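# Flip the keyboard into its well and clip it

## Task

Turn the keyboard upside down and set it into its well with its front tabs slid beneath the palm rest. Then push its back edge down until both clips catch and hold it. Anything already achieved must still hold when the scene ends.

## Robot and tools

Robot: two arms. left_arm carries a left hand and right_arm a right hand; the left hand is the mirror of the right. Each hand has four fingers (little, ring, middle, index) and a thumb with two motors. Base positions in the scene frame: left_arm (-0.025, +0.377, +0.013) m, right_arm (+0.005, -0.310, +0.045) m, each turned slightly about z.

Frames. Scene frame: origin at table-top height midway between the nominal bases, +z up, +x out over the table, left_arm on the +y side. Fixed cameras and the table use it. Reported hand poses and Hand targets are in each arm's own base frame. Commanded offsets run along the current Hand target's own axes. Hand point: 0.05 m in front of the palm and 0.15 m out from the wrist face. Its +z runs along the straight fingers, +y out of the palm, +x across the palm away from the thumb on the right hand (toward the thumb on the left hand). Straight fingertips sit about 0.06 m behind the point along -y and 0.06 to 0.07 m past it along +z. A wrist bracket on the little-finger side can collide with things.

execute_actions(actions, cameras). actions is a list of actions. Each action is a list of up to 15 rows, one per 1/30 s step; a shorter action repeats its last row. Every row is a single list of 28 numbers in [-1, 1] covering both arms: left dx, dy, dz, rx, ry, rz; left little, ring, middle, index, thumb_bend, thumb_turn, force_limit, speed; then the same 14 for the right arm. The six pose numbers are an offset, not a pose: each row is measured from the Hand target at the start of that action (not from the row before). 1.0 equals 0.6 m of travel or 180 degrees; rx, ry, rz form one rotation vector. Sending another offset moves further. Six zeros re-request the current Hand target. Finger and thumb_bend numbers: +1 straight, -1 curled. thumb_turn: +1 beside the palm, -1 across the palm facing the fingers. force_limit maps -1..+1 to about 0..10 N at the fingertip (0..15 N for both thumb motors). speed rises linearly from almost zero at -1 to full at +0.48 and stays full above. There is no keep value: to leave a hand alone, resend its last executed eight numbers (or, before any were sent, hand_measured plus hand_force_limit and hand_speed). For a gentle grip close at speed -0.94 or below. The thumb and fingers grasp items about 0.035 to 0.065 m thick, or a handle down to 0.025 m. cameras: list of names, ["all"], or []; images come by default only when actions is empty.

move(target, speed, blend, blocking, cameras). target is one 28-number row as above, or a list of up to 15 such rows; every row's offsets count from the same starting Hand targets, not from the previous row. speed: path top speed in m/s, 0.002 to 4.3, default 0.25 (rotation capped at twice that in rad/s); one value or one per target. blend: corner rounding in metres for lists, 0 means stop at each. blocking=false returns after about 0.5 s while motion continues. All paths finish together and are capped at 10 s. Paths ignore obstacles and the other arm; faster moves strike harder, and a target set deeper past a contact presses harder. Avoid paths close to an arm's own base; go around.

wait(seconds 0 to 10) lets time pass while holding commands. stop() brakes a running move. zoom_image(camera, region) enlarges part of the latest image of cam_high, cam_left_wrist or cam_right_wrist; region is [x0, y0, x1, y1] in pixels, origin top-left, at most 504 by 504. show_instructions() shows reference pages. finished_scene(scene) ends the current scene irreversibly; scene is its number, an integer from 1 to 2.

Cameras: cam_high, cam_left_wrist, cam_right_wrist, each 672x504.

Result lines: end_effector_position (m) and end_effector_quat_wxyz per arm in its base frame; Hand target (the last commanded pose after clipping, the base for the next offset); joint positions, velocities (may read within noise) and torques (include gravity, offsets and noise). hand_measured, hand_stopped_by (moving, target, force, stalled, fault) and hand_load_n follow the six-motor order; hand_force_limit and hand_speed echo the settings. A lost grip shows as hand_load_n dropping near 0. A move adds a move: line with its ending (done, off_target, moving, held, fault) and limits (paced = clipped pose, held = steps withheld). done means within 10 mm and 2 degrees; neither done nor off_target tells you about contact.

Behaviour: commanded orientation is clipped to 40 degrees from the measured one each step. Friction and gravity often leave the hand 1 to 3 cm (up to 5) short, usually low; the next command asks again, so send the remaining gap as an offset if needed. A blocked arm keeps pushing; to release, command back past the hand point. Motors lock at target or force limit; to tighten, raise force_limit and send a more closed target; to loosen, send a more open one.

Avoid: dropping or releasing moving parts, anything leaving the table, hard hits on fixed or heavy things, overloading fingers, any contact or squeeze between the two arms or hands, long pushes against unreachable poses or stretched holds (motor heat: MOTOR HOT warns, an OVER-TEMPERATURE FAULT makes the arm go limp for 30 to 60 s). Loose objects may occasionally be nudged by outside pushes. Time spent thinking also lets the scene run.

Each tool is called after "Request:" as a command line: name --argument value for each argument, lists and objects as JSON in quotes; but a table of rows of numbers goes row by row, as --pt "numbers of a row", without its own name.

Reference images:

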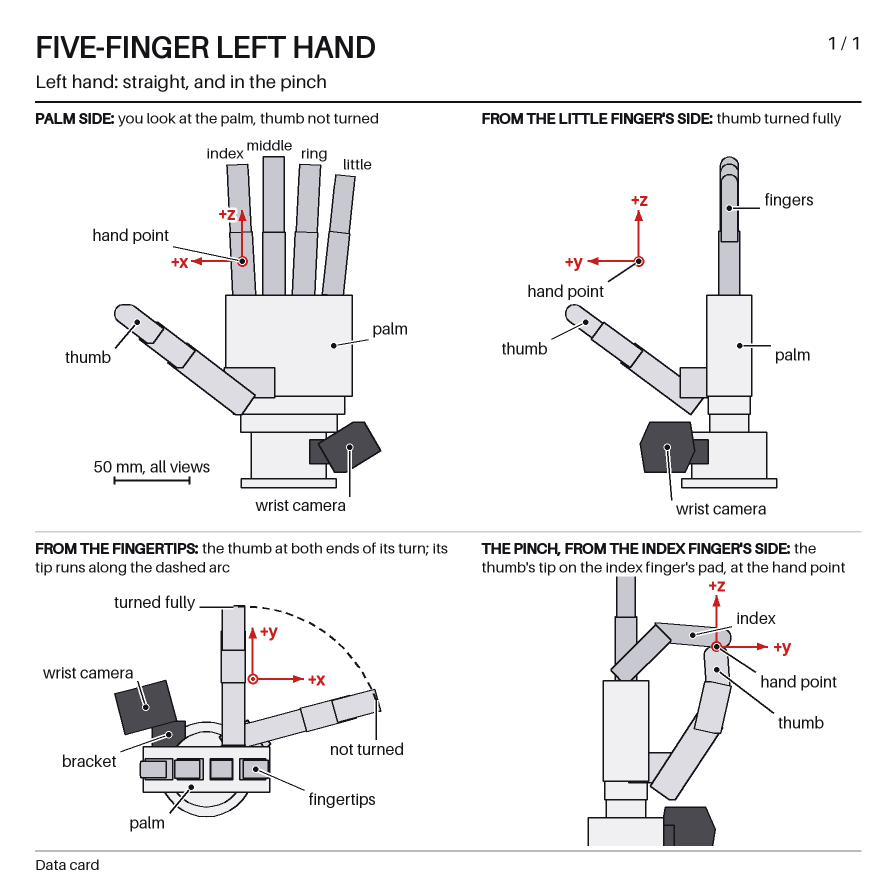

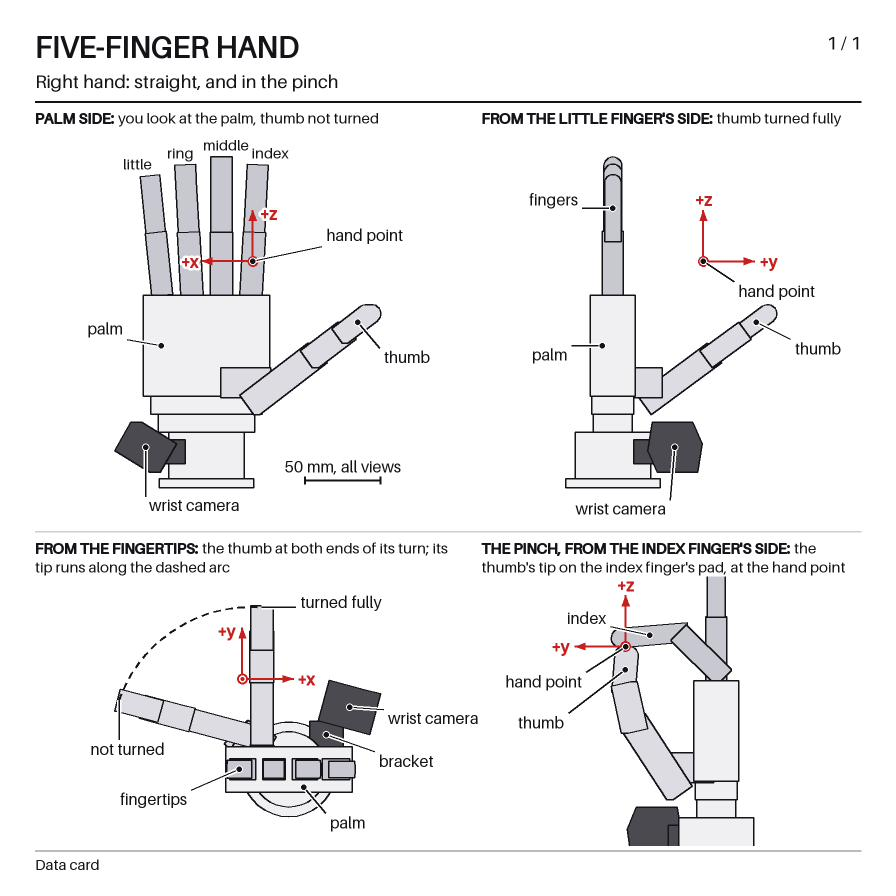

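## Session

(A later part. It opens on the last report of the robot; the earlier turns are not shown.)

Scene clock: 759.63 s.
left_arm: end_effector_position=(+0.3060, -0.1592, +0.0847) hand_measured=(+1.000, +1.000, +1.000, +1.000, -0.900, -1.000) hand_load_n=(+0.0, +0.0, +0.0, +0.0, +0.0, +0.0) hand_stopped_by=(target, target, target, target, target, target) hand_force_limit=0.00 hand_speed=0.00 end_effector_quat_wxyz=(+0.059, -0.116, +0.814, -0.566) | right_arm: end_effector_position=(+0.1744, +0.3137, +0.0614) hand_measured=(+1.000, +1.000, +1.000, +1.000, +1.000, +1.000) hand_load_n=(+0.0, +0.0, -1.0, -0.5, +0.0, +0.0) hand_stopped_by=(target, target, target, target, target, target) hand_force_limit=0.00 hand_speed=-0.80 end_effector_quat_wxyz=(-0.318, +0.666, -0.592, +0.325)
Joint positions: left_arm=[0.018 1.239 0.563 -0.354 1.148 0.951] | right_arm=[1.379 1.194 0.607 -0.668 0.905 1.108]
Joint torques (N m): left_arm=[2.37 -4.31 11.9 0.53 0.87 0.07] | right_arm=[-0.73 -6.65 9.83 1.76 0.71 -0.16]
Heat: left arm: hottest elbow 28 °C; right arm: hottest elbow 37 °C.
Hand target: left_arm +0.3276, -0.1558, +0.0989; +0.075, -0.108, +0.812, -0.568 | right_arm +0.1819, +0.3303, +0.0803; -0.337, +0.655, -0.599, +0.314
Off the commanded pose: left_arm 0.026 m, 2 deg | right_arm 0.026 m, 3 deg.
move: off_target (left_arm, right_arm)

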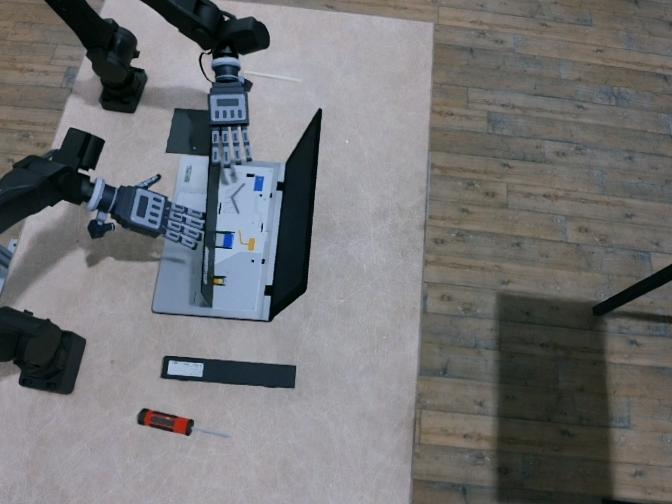

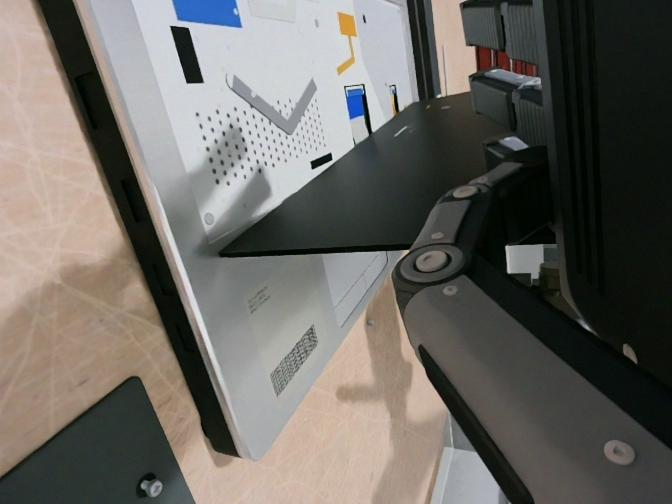

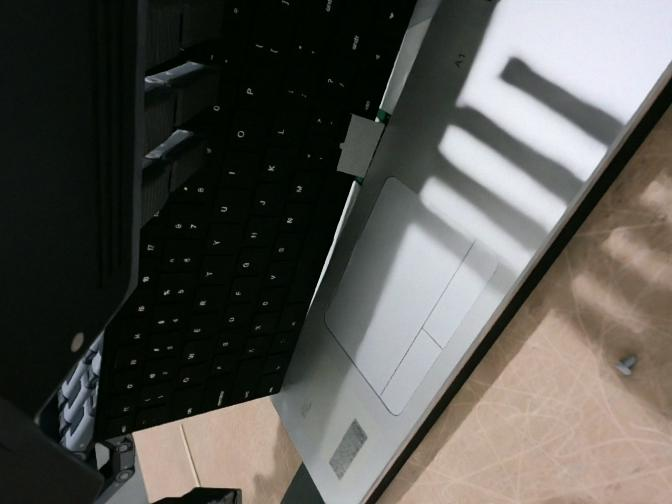

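Request:
move --pt "0 0 0 0 0 0 1 1 1 1 -0.9 -1 0 0 0.0031 -0.0373 0.0185 0 0 0 1 1 1 1 1 1 0 -0.8" --speed 0.05 --cameras '["all"]'

Request:
zoom_image --camera "cam_high" --region '[150, 140, 320, 330]'

Scene clock: 767.67 s.
left_arm: end_effector_position=(+0.3088, -0.1583, +0.0860) hand_measured=(+1.000, +1.000, +1.000, +1.000, -0.900, -1.000) hand_load_n=(+0.0, +0.0, +0.0, -0.5, +0.0, +0.0) hand_stopped_by=(target, target, target, target, target, target) hand_force_limit=0.00 hand_speed=0.00 end_effector_quat_wxyz=(+0.062, -0.116, +0.814, -0.566) | right_arm: end_effector_position=(+0.1910, +0.3096, +0.0666) hand_measured=(+1.000, +1.000, +1.000, +1.000, +1.000, +1.000) hand_load_n=(+0.0, +0.0, -1.5, +0.0, +0.0, +0.0) hand_stopped_by=(target, target, target, target, target, target) hand_force_limit=0.00 hand_speed=-0.80 end_effector_quat_wxyz=(-0.312, +0.671, -0.589, +0.324)
Joint positions: left_arm=[0.021 1.24 0.568 -0.354 1.147 0.952] | right_arm=[1.315 1.174 0.607 -0.622 0.874 1.005]
Joint torques (N m): left_arm=[2.14 -4.31 11.49 0.49 0.93 0.06] | right_arm=[-1.03 -6.53 11.17 1.78 0.79 -0.16]
Heat: left arm: hottest elbow 29 °C; right arm: hottest elbow 37 °C.
Hand target: left_arm +0.3276, -0.1558, +0.0988; +0.075, -0.108, +0.812, -0.568 | right_arm +0.2040, +0.3304, +0.0924; -0.338, +0.655, -0.599, +0.314
Off the commanded pose: left_arm 0.023 m, 2 deg | right_arm 0.035 m, 4 deg.
move: off_target (left_arm, right_arm)

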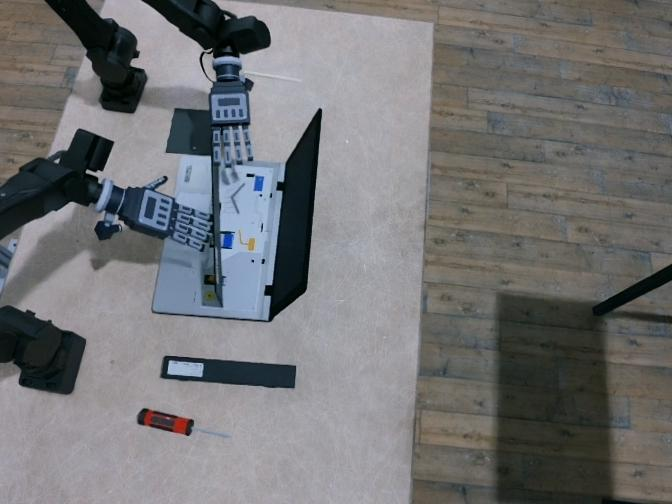

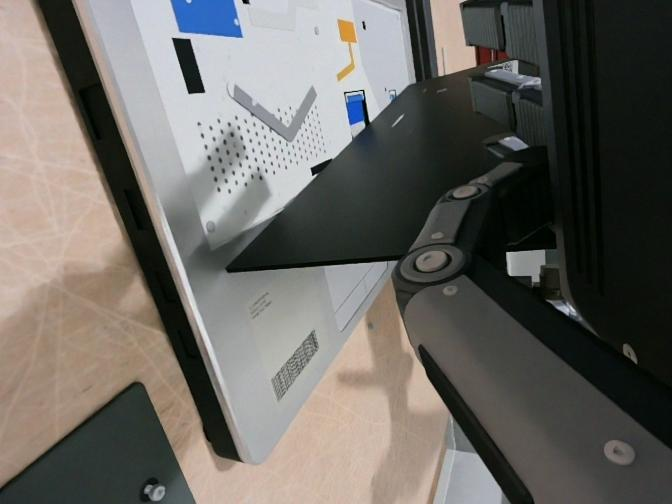

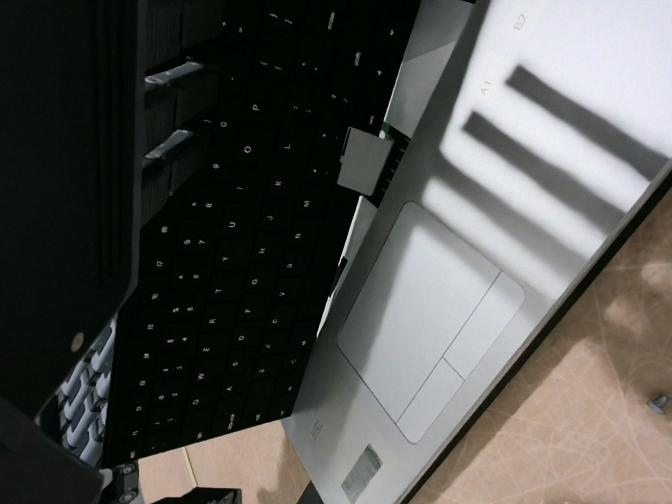

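Scaled by 2.653 from the camera's 672x504 image, which has a finer 960x720 frame.

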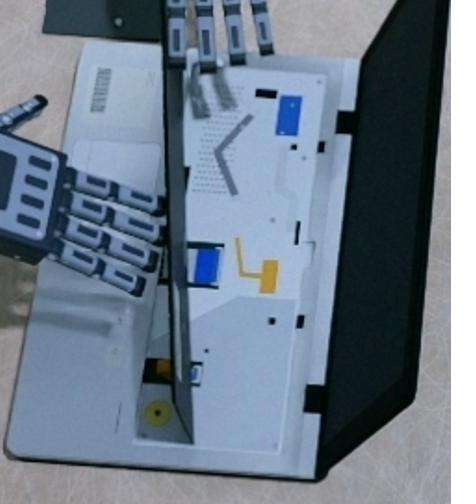

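Request:
move --pt "-0.0483 -0.0045 0.0122 0 0 0 1 1 1 1 -0.9 -1 0 0 0 0 0 0 0 0 1 1 1 1 1 1 0 -0.8" --speed 0.05 --cameras '["all"]'

Request:
zoom_image --camera "cam_high" --region '[150, 140, 320, 330]'

Scene clock: 778.70 s.
left_arm: end_effector_position=(+0.3336, -0.1578, +0.0849) hand_measured=(+1.000, +1.000, +1.000, +1.000, -0.900, -1.000) hand_load_n=(+0.0, +0.0, +0.0, +0.0, +0.0, +0.0) hand_stopped_by=(target, target, target, target, target, target) hand_force_limit=0.00 hand_speed=0.00 end_effector_quat_wxyz=(+0.057, -0.119, +0.814, -0.566) | right_arm: end_effector_position=(+0.1932, +0.3089, +0.0667) hand_measured=(+1.000, +1.000, +1.000, +1.000, +1.000, +1.000) hand_load_n=(+0.0, +0.0, +0.0, +0.0, +0.0, +0.0) hand_stopped_by=(target, target, target, target, target, target) hand_force_limit=0.00 hand_speed=-0.80 end_effector_quat_wxyz=(-0.312, +0.669, -0.592, +0.324)
Joint positions: left_arm=[0.021 1.321 0.635 -0.354 1.148 0.952] | right_arm=[1.308 1.174 0.607 -0.619 0.874 1.004]
Joint torques (N m): left_arm=[2.02 -5.36 11.93 1.03 0.83 0.02] | right_arm=[-0.97 -6.48 11.12 1.78 0.75 -0.16]
Heat: left arm: hottest elbow 30 °C; right arm: hottest elbow 37 °C.
Hand target: left_arm +0.3578, -0.1557, +0.0990; +0.075, -0.108, +0.812, -0.568 | right_arm +0.2039, +0.3305, +0.0924; -0.338, +0.655, -0.599, +0.314
Off the commanded pose: left_arm 0.028 m, 3 deg | right_arm 0.035 m, 4 deg.
move: off_target (left_arm, right_arm)

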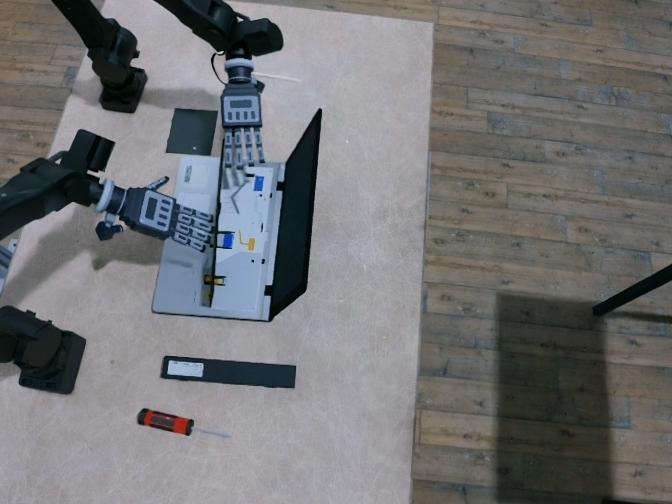

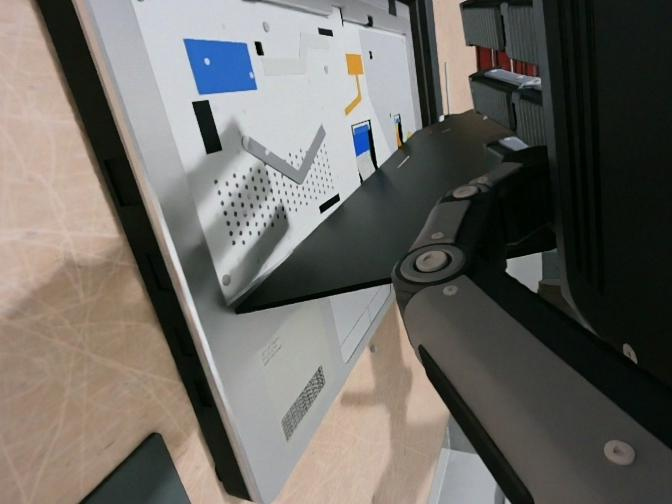

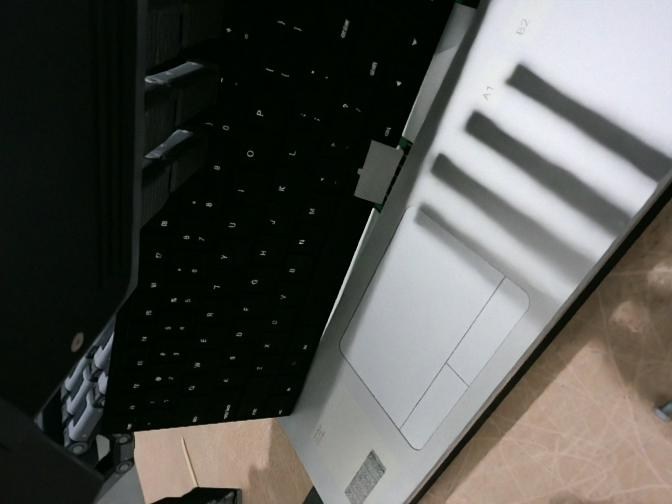

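Scaled by 2.653 from the camera's 672x504 image, which has a finer 960x720 frame.

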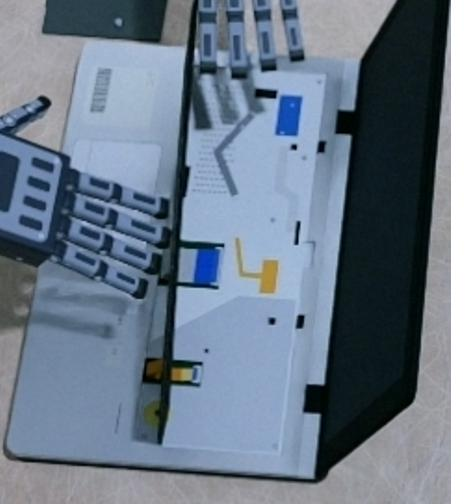

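Request:
move --pt "0 0 0 0 0 0 1 1 1 1 -0.9 -1 0 0 -0.0072 0.0203 -0.0872 0 0 0 1 1 1 1 1 1 0 -0.8" --speed 0.04 --cameras '["all"]'

Request:
zoom_image --camera "cam_high" --region '[150, 140, 320, 330]'

Scene clock: 791.97 s.
left_arm: end_effector_position=(+0.3336, -0.1578, +0.0848) hand_measured=(+1.000, +1.000, +1.000, +1.000, -0.900, -1.000) hand_load_n=(+0.0, +0.0, +0.0, +0.0, +0.0, +0.0) hand_stopped_by=(target, target, target, target, target, target) hand_force_limit=0.00 hand_speed=0.00 end_effector_quat_wxyz=(+0.056, -0.120, +0.814, -0.566) | right_arm: end_effector_position=(+0.1546, +0.3088, +0.0885) hand_measured=(+1.000, +1.000, +1.000, +1.000, +1.000, +1.000) hand_load_n=(+0.0, +0.0, +0.0, +0.0, +0.0, +0.0) hand_stopped_by=(target, target, target, target, target, target) hand_force_limit=0.00 hand_speed=-0.80 end_effector_quat_wxyz=(-0.313, +0.667, -0.590, +0.330)
Joint positions: left_arm=[0.021 1.321 0.635 -0.354 1.148 0.952] | right_arm=[1.448 1.146 0.661 -0.87 0.928 1.217]
Joint torques (N m): left_arm=[1.96 -5.3 11.95 1.01 0.83 0.03] | right_arm=[1.08 -6.12 11.3 0.43 0.91 0.11]
Heat: left arm: hottest elbow 31 °C; right arm: hottest elbow 38 °C.
Hand target: left_arm +0.3578, -0.1557, +0.0989; +0.075, -0.108, +0.812, -0.568 | right_arm +0.1539, +0.3306, +0.1125; -0.338, +0.655, -0.599, +0.314
Off the commanded pose: left_arm 0.028 m, 3 deg | right_arm 0.032 m, 4 deg.
move: off_target (left_arm, right_arm)

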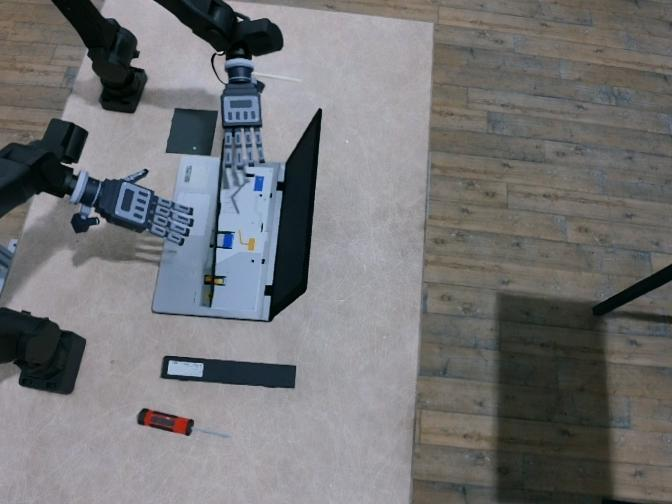

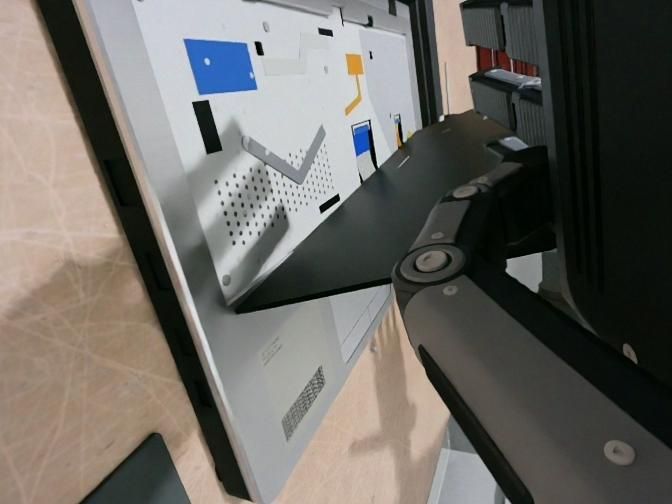

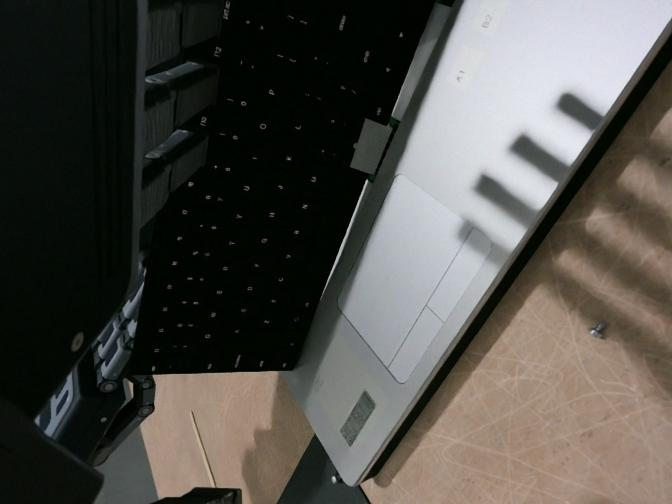

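Scaled by 2.653 from the camera's 672x504 image, which has a finer 960x720 frame.

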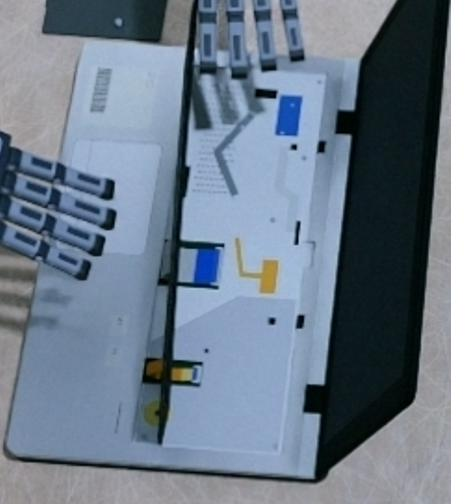

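Request:
move --pt "0 0 0 0 0 0 1 1 1 1 -0.9 -1 0 0 0.1767 -0.1545 -0.2373 0 0 0 1 1 1 1 1 1 0 -0.8" --pt "0 0 0 0 0 0 1 1 1 1 -0.9 -1 0 0 0.5262 -0.2657 -0.1072 0.0676 -0.4209 -0.2173 1 1 1 1 1 1 0 -0.8" --pt "0 0 0 0 0 0 1 1 1 1 -0.9 -1 0 0 0.5513 -0.2503 0.176 0.0676 -0.4209 -0.2173 1 1 1 1 1 1 0 -0.8" --speed 0.2 --blend 0.03 --cameras '["all"]'

Scene clock: 830.47 s.
left_arm: end_effector_position=(+0.3336, -0.1578, +0.0848) hand_measured=(+1.000, +1.000, +1.000, +1.000, -0.900, -1.000) hand_load_n=(+0.0, +0.0, +0.0, +0.0, +0.0, +0.0) hand_stopped_by=(target, target, target, target, target, target) hand_force_limit=0.00 hand_speed=0.00 end_effector_quat_wxyz=(+0.056, -0.120, +0.814, -0.566) | right_arm: end_effector_position=(+0.3394, +0.0183, +0.1679) hand_measured=(+1.000, +1.000, +1.000, +1.000, +1.000, +1.000) hand_load_n=(+0.0, +0.0, -0.5, -0.5, +0.0, +0.0) hand_stopped_by=(target, target, target, target, target, target) hand_force_limit=0.00 hand_speed=-0.80 end_effector_quat_wxyz=(-0.533, +0.844, -0.067, +0.009)
Joint positions: left_arm=[0.021 1.321 0.635 -0.354 1.148 0.952] | right_arm=[-0.356 1.505 1.12 -1.678 -1.058 -2.06]
Joint torques (N m): left_arm=[2.02 -5.25 11.93 0.99 0.83 0.02] | right_arm=[0.97 -9.64 10.32 -0.65 -0.7 -0.16]
Heat: left arm: hottest elbow 34 °C; right arm: hottest elbow 36 °C.
Hand target: left_arm +0.3578, -0.1557, +0.0989; +0.075, -0.108, +0.812, -0.568 | right_arm +0.3544, +0.0164, +0.1769; -0.572, +0.820, -0.001, -0.002
Off the commanded pose: left_arm 0.028 m, 3 deg | right_arm 0.018 m, 9 deg.
joint sent to its limit (right arm) — joint 4 (wrist pitch), lower limit; joint 6 (wrist roll), lower limit. The joint targets are off in orientation, not in position.
move: off_target (left_arm, right_arm)

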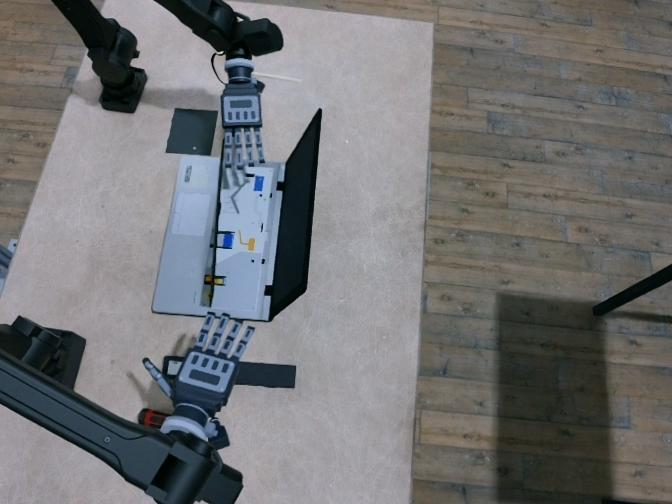

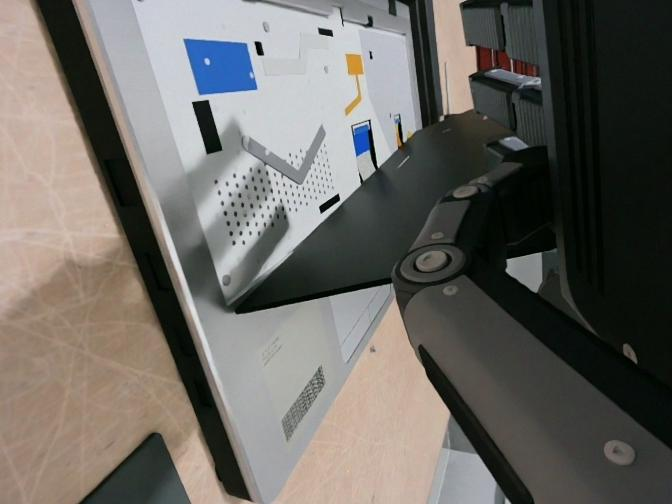

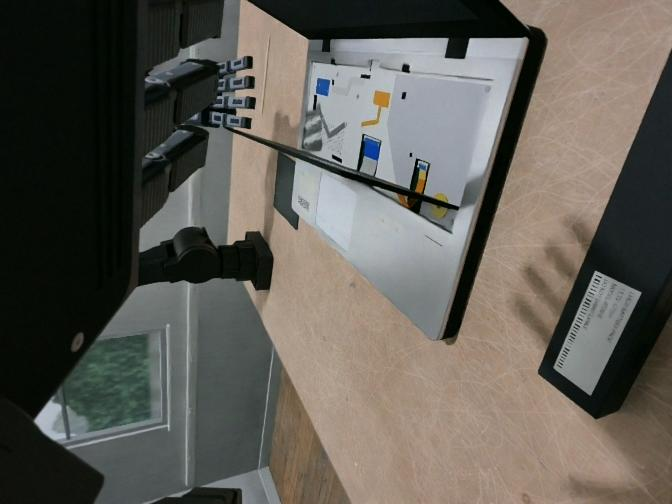

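Request:
execute_actions --actions '[]'

Scene clock: 863.10 s.
left_arm: end_effector_position=(+0.3336, -0.1578, +0.0848) hand_measured=(+1.000, +1.000, +1.000, +1.000, -0.900, -1.000) hand_load_n=(+0.0, +0.0, +0.0, +0.0, +0.0, +0.0) hand_stopped_by=(target, target, target, target, target, target) hand_force_limit=0.00 hand_speed=0.00 end_effector_quat_wxyz=(+0.056, -0.120, +0.814, -0.566) | right_arm: end_effector_position=(+0.3395, +0.0183, +0.1679) hand_measured=(+1.000, +1.000, +1.000, +1.000, +1.000, +1.000) hand_load_n=(+0.0, +0.0, -0.5, +0.0, +0.0, +0.0) hand_stopped_by=(target, target, target, target, target, target) hand_force_limit=0.00 hand_speed=-0.80 end_effector_quat_wxyz=(-0.533, +0.844, -0.067, +0.009)
Joint positions: left_arm=[0.021 1.321 0.635 -0.354 1.148 0.952] | right_arm=[-0.356 1.505 1.12 -1.678 -1.058 -2.061]
Joint velocities: within noise
Joint torques (N m): left_arm=[2.14 -5.3 11.95 0.99 0.83 0.02] | right_arm=[0.79 -9.58 10.33 -0.66 -0.71 -0.18]
Heat: left arm: hottest elbow 35 °C; right arm: hottest elbow 37 °C.
Hand target: left_arm +0.3578, -0.1557, +0.0989; +0.075, -0.108, +0.812, -0.568 | right_arm +0.3544, +0.0164, +0.1770; -0.572, +0.820, -0.001, -0.002
Off the commanded pose: left_arm 0.028 m, 3 deg | right_arm 0.018 m, 9 deg.

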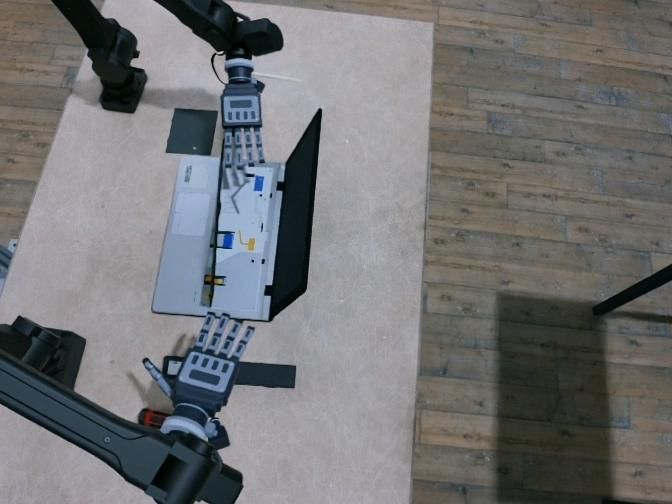

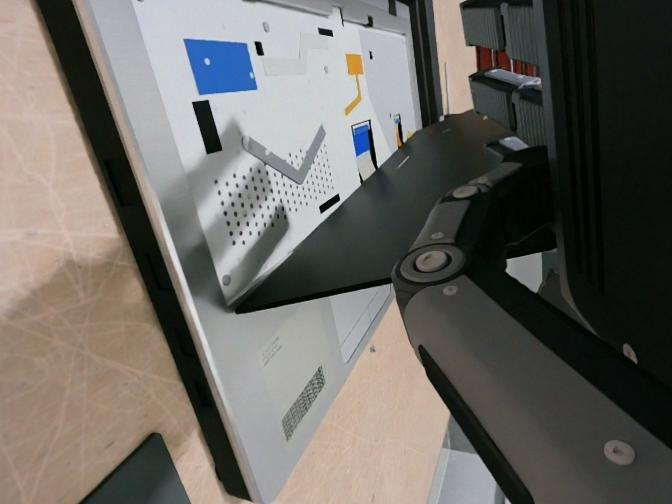

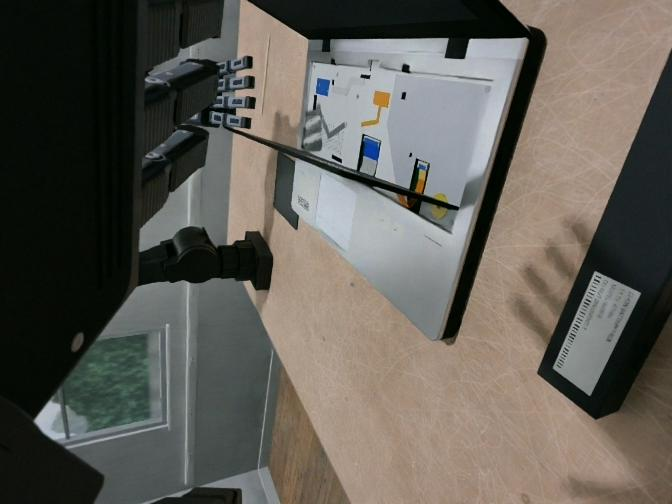

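Request:
move --pt "0 0 0 0 0 0 1 1 1 1 -0.9 -1 0 0 0 0 0 0 0 0 1 1 1 1 -0.9 -1 0 0" --pt "0 0 0 0 0 0 1 1 1 1 -0.9 -1 0 0 0.033 0.188 0.068 0 0 0 1 1 1 1 -0.9 -1 0 0" --speed 0.12 --cameras '["all"]'

Scene clock: 921.00 s.
left_arm: end_effector_position=(+0.3336, -0.1578, +0.0848) hand_measured=(+1.000, +1.000, +1.000, +1.000, -0.900, -1.000) hand_load_n=(+0.0, +0.0, +0.0, +0.0, +0.5, +0.0) hand_stopped_by=(target, target, target, target, target, target) hand_force_limit=0.00 hand_speed=0.00 end_effector_quat_wxyz=(+0.056, -0.120, +0.814, -0.566) | right_arm: end_effector_position=(+0.3729, +0.0115, +0.0639) hand_measured=(+1.000, +1.000, +1.000, +1.000, -0.900, -1.000) hand_load_n=(-0.5, +0.0, +0.0, +0.0, +0.0, +0.0) hand_stopped_by=(target, target, target, target, target, target) hand_force_limit=0.00 hand_speed=0.00 end_effector_quat_wxyz=(-0.532, +0.845, -0.056, +0.014)
Joint positions: left_arm=[0.021 1.321 0.635 -0.354 1.148 0.952] | right_arm=[-0.343 1.717 1.076 -1.405 -1.062 -2.063]
Joint torques (N m): left_arm=[2.02 -5.3 11.93 1.02 0.83 0.02] | right_arm=[1.14 -10.75 6 -0.08 -0.72 -0.14]
Heat: left arm: hottest elbow 35 °C; right arm: hottest elbow 36 °C.
Hand target: left_arm +0.3578, -0.1557, +0.0989; +0.075, -0.108, +0.812, -0.568 | right_arm +0.3738, +0.0156, +0.0569; -0.572, +0.820, -0.001, -0.002
Off the commanded pose: left_arm 0.028 m, 3 deg | right_arm 0.008 m, 8 deg.
joint sent to its limit (right arm) — joint 6 (wrist roll), lower limit. The joint targets are off in orientation, not in position.
move: off_target (left_arm, right_arm)

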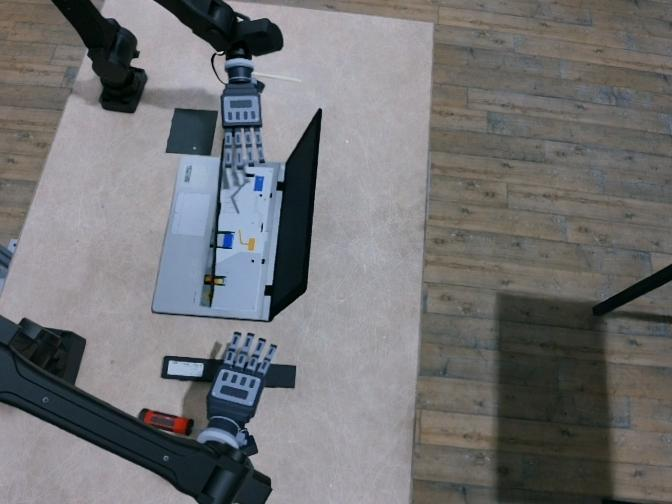

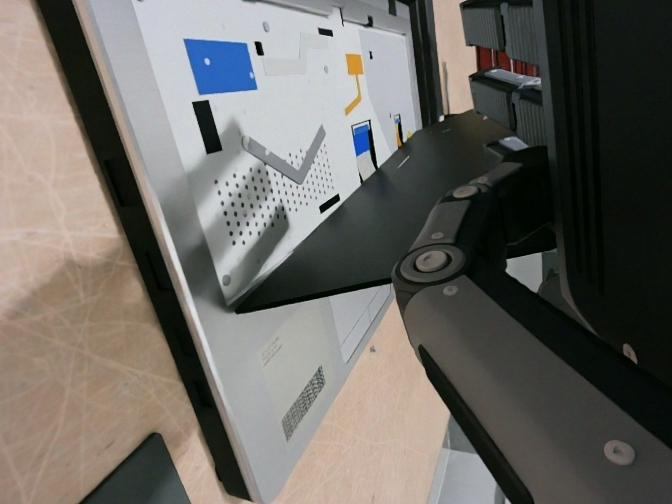

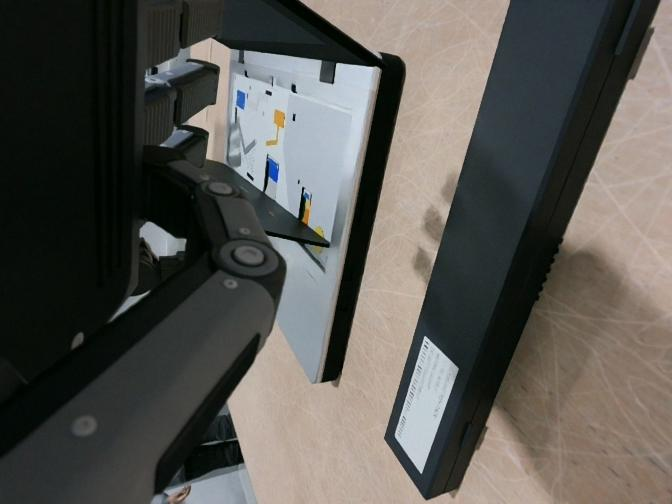

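Request:
move --target '[0,0,0,0,0,0,1,1,1,1,-0.9,-1,0,0,-0.03,-0.0205,0.1345,0,0,0,1,1,1,1,-0.9,-1,0,0]' --speed 0.08 --cameras '["all"]'

Scene clock: 931.40 s.
left_arm: end_effector_position=(+0.3336, -0.1578, +0.0848) hand_measured=(+1.000, +1.000, +1.000, +1.000, -0.900, -1.000) hand_load_n=(+0.0, +0.0, +0.0, +0.0, +0.0, +0.0) hand_stopped_by=(target, target, target, target, target, target) hand_force_limit=0.00 hand_speed=0.00 end_effector_quat_wxyz=(+0.056, -0.120, +0.814, -0.566) | right_arm: end_effector_position=(+0.3586, +0.0915, +0.0437) hand_measured=(+1.000, +1.000, +1.000, +1.000, -0.900, -1.000) hand_load_n=(+0.0, +0.0, +0.0, +0.0, +0.0, +0.0) hand_stopped_by=(target, target, target, target, target, target) hand_force_limit=0.00 hand_speed=0.00 end_effector_quat_wxyz=(-0.570, +0.821, +0.004, +0.006)
Joint positions: left_arm=[0.021 1.321 0.635 -0.354 1.148 0.952] | right_arm=[-0.176 1.717 0.969 -1.25 -1.177 -2.045]
Joint torques (N m): left_arm=[2.2 -5.25 11.93 0.99 0.83 0.03] | right_arm=[0.97 -10.87 5.3 0.09 -0.78 0.06]
Heat: left arm: hottest elbow 35 °C; right arm: hottest elbow 35 °C.
Hand target: left_arm +0.3578, -0.1557, +0.0989; +0.075, -0.108, +0.812, -0.568 | right_arm +0.3557, +0.0956, +0.0406; -0.572, +0.820, -0.001, -0.002
Off the commanded pose: left_arm 0.028 m, 3 deg | right_arm 0.006 m, 1 deg.
move: off_target (left_arm)

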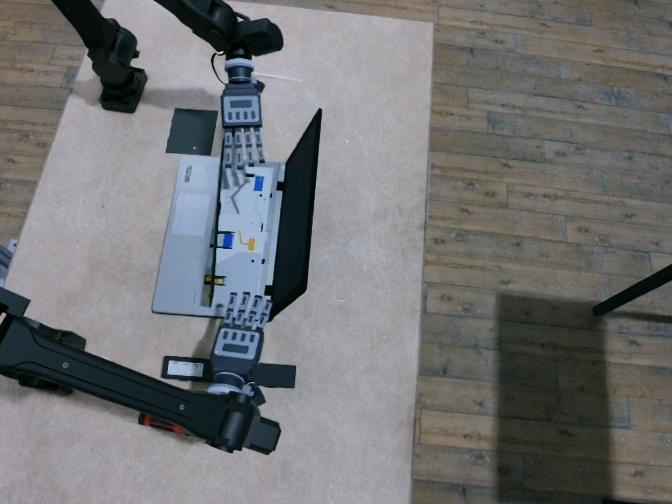

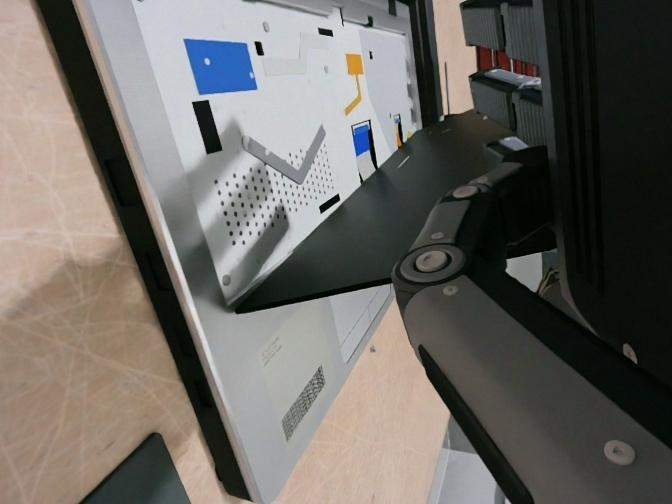

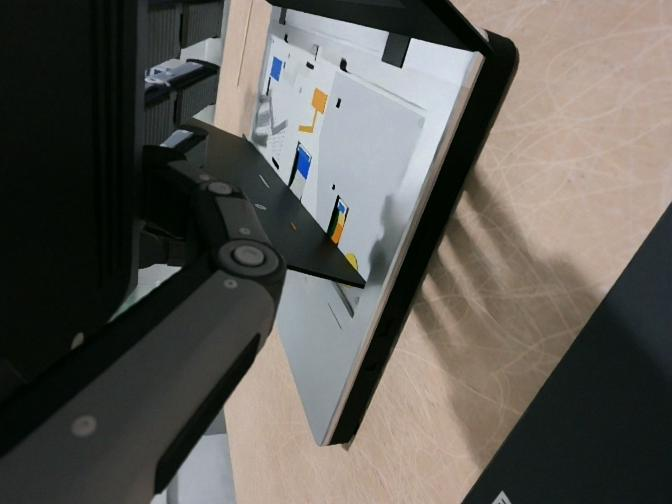

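Request:
zoom_image --camera "cam_high" --region '[150, 120, 340, 330]'

Request:
zoom_image --camera "cam_right_wrist" --region '[130, 80, 480, 400]'

Scaled by 2.400 from the camera's 672x504 image, which has a finer 960x720 frame.

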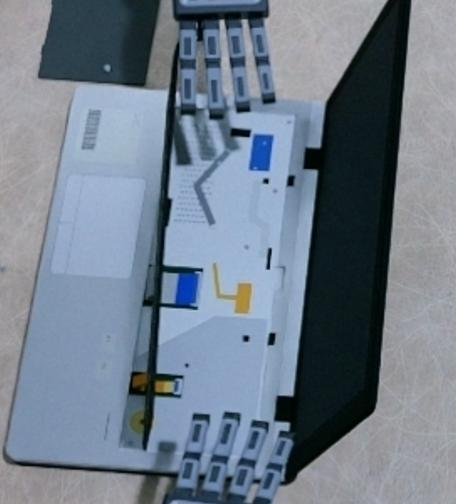

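Scaled by 1.440 from the camera's 672x504 image, which has a finer 960x720 frame.

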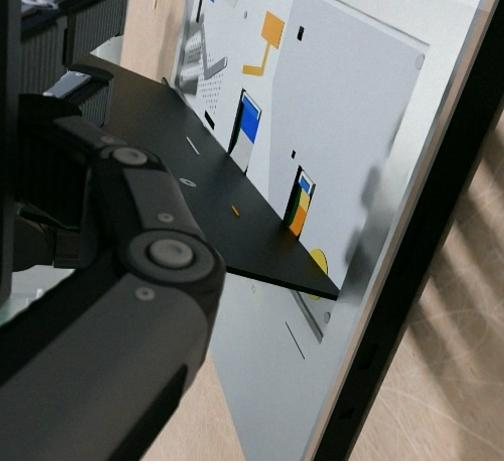

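Request:
move --pt "0 0 0 0 0 0 1 1 1 1 -0.9 -1 0 0 -0.028 0.005 0 0 0 0 1 1 1 1 -0.9 -1 0 0" --pt "-0.034 0.038 0.0218 0 0 0 1 1 1 1 -0.9 -1 0 0 0.003 0.042 0.019 0 0 0 1 1 1 1 -0.9 -1 0 0" --speed 0.06 --cameras '["all"]'

Scene clock: 991.37 s.
left_arm: end_effector_position=(+0.3512, -0.1575, +0.0610) hand_measured=(+1.000, +1.000, +1.000, +1.000, -0.900, -1.000) hand_load_n=(+0.0, +0.0, +0.0, +0.0, +0.0, +0.0) hand_stopped_by=(target, target, target, target, target, target) hand_force_limit=0.00 hand_speed=0.00 end_effector_quat_wxyz=(+0.050, -0.123, +0.814, -0.565) | right_arm: end_effector_position=(+0.3476, +0.0949, +0.0140) hand_measured=(+1.000, +1.000, +1.000, +1.000, -0.900, -1.000) hand_load_n=(+0.0, +0.0, +0.0, +0.0, +0.0, +0.0) hand_stopped_by=(target, target, target, target, target, target) hand_force_limit=0.00 hand_speed=0.00 end_effector_quat_wxyz=(-0.572, +0.820, -0.002, -0.001)
Joint positions: left_arm=[0.021 1.431 0.661 -0.288 1.149 0.956] | right_arm=[-0.173 1.763 0.922 -1.163 -1.18 -2.031]
Joint torques (N m): left_arm=[2.14 -6.3 11.15 1.69 0.83 0.03] | right_arm=[0.85 -9.99 7.04 0.24 -0.81 0.12]
Heat: left arm: hottest elbow 36 °C; right arm: hottest elbow 30 °C.
Hand target: left_arm +0.3786, -0.1548, +0.0730; +0.075, -0.108, +0.812, -0.568 | right_arm +0.3576, +0.0976, +0.0131; -0.572, +0.820, -0.001, -0.001
Off the commanded pose: left_arm 0.030 m, 3 deg | right_arm 0.010 m, 0 deg.
move: off_target (left_arm)

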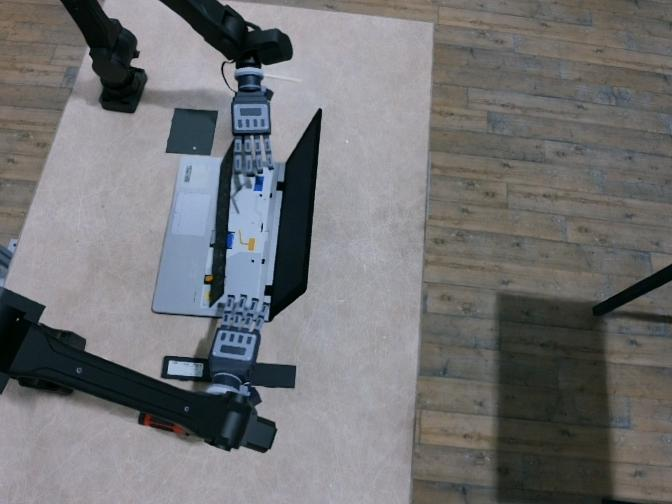

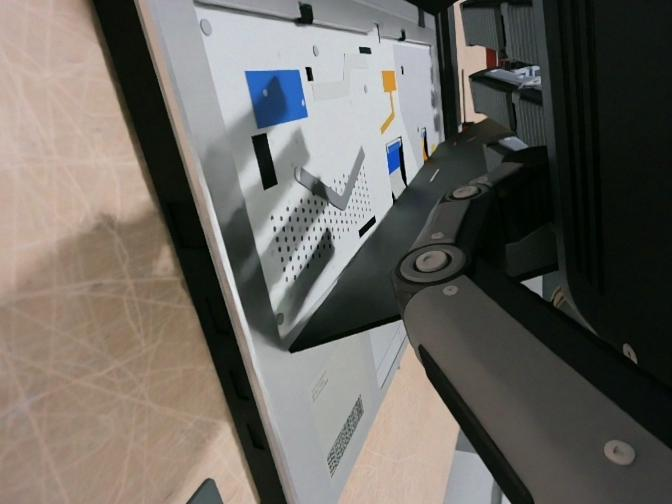

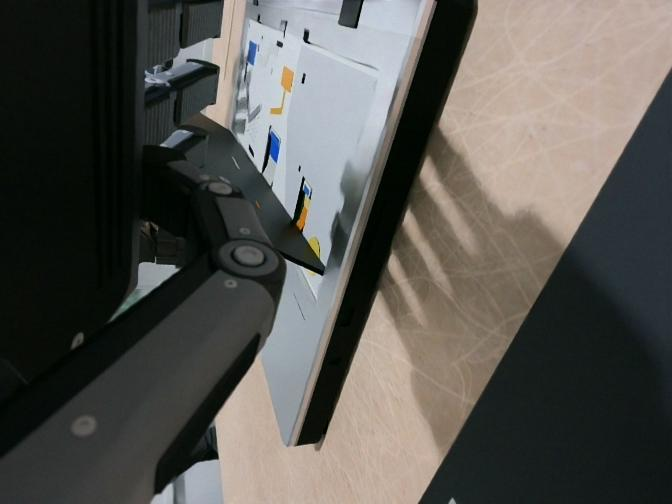

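Request:
zoom_image --camera "cam_high" --region '[150, 120, 340, 330]'

Scaled by 2.400 from the camera's 672x504 image, which has a finer 960x720 frame.

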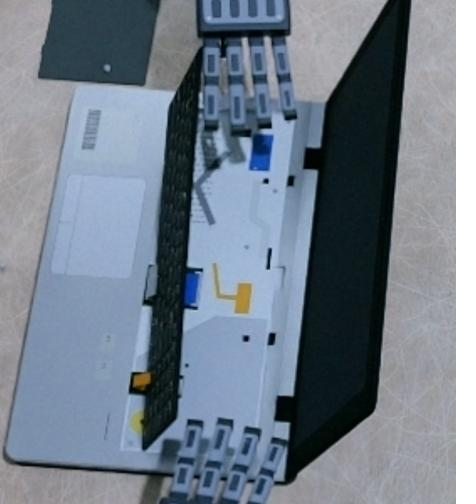

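Request:
zoom_image --camera "cam_right_wrist" --region '[230, 150, 430, 350]'

Request:
zoom_image --camera "cam_left_wrist" --region '[180, 220, 420, 440]'

Scaled by 2.520 from the camera's 672x504 image, which has a finer 960x720 frame.

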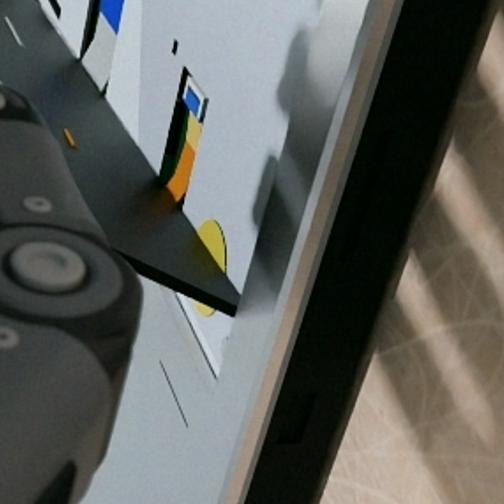

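Scaled by 2.100 from the camera's 672x504 image, which has a finer 960x720 frame.

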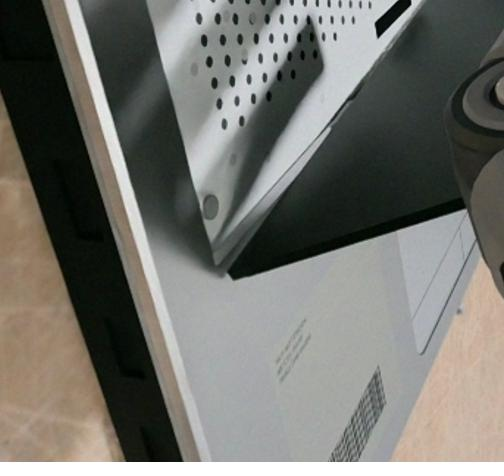

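Request:
zoom_image --camera "cam_left_wrist" --region '[250, 290, 340, 370]'

Request:
zoom_image --camera "cam_high" --region '[195, 130, 275, 230]'

Request:
zoom_image --camera "cam_high" --region '[185, 220, 265, 320]'

Scaled by 5.600 from the camera's 672x504 image, which has a finer 960x720 frame.

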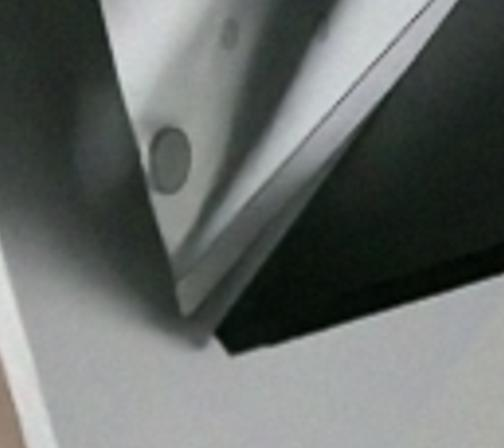

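Scaled by 5.040 from the camera's 672x504 image, which has a finer 960x720 frame.

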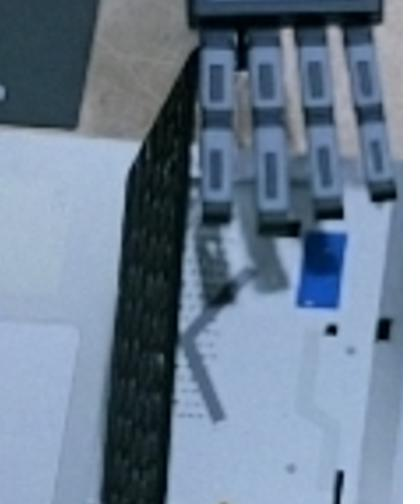

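Scaled by 5.040 from the camera's 672x504 image, which has a finer 960x720 frame.

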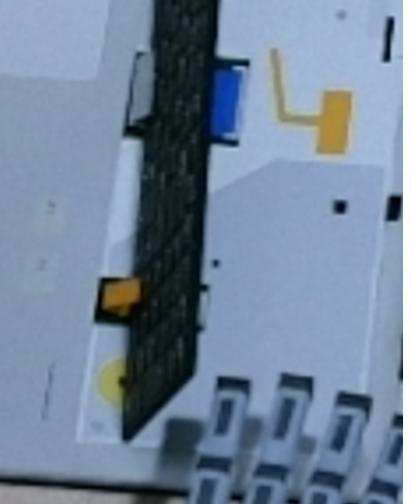

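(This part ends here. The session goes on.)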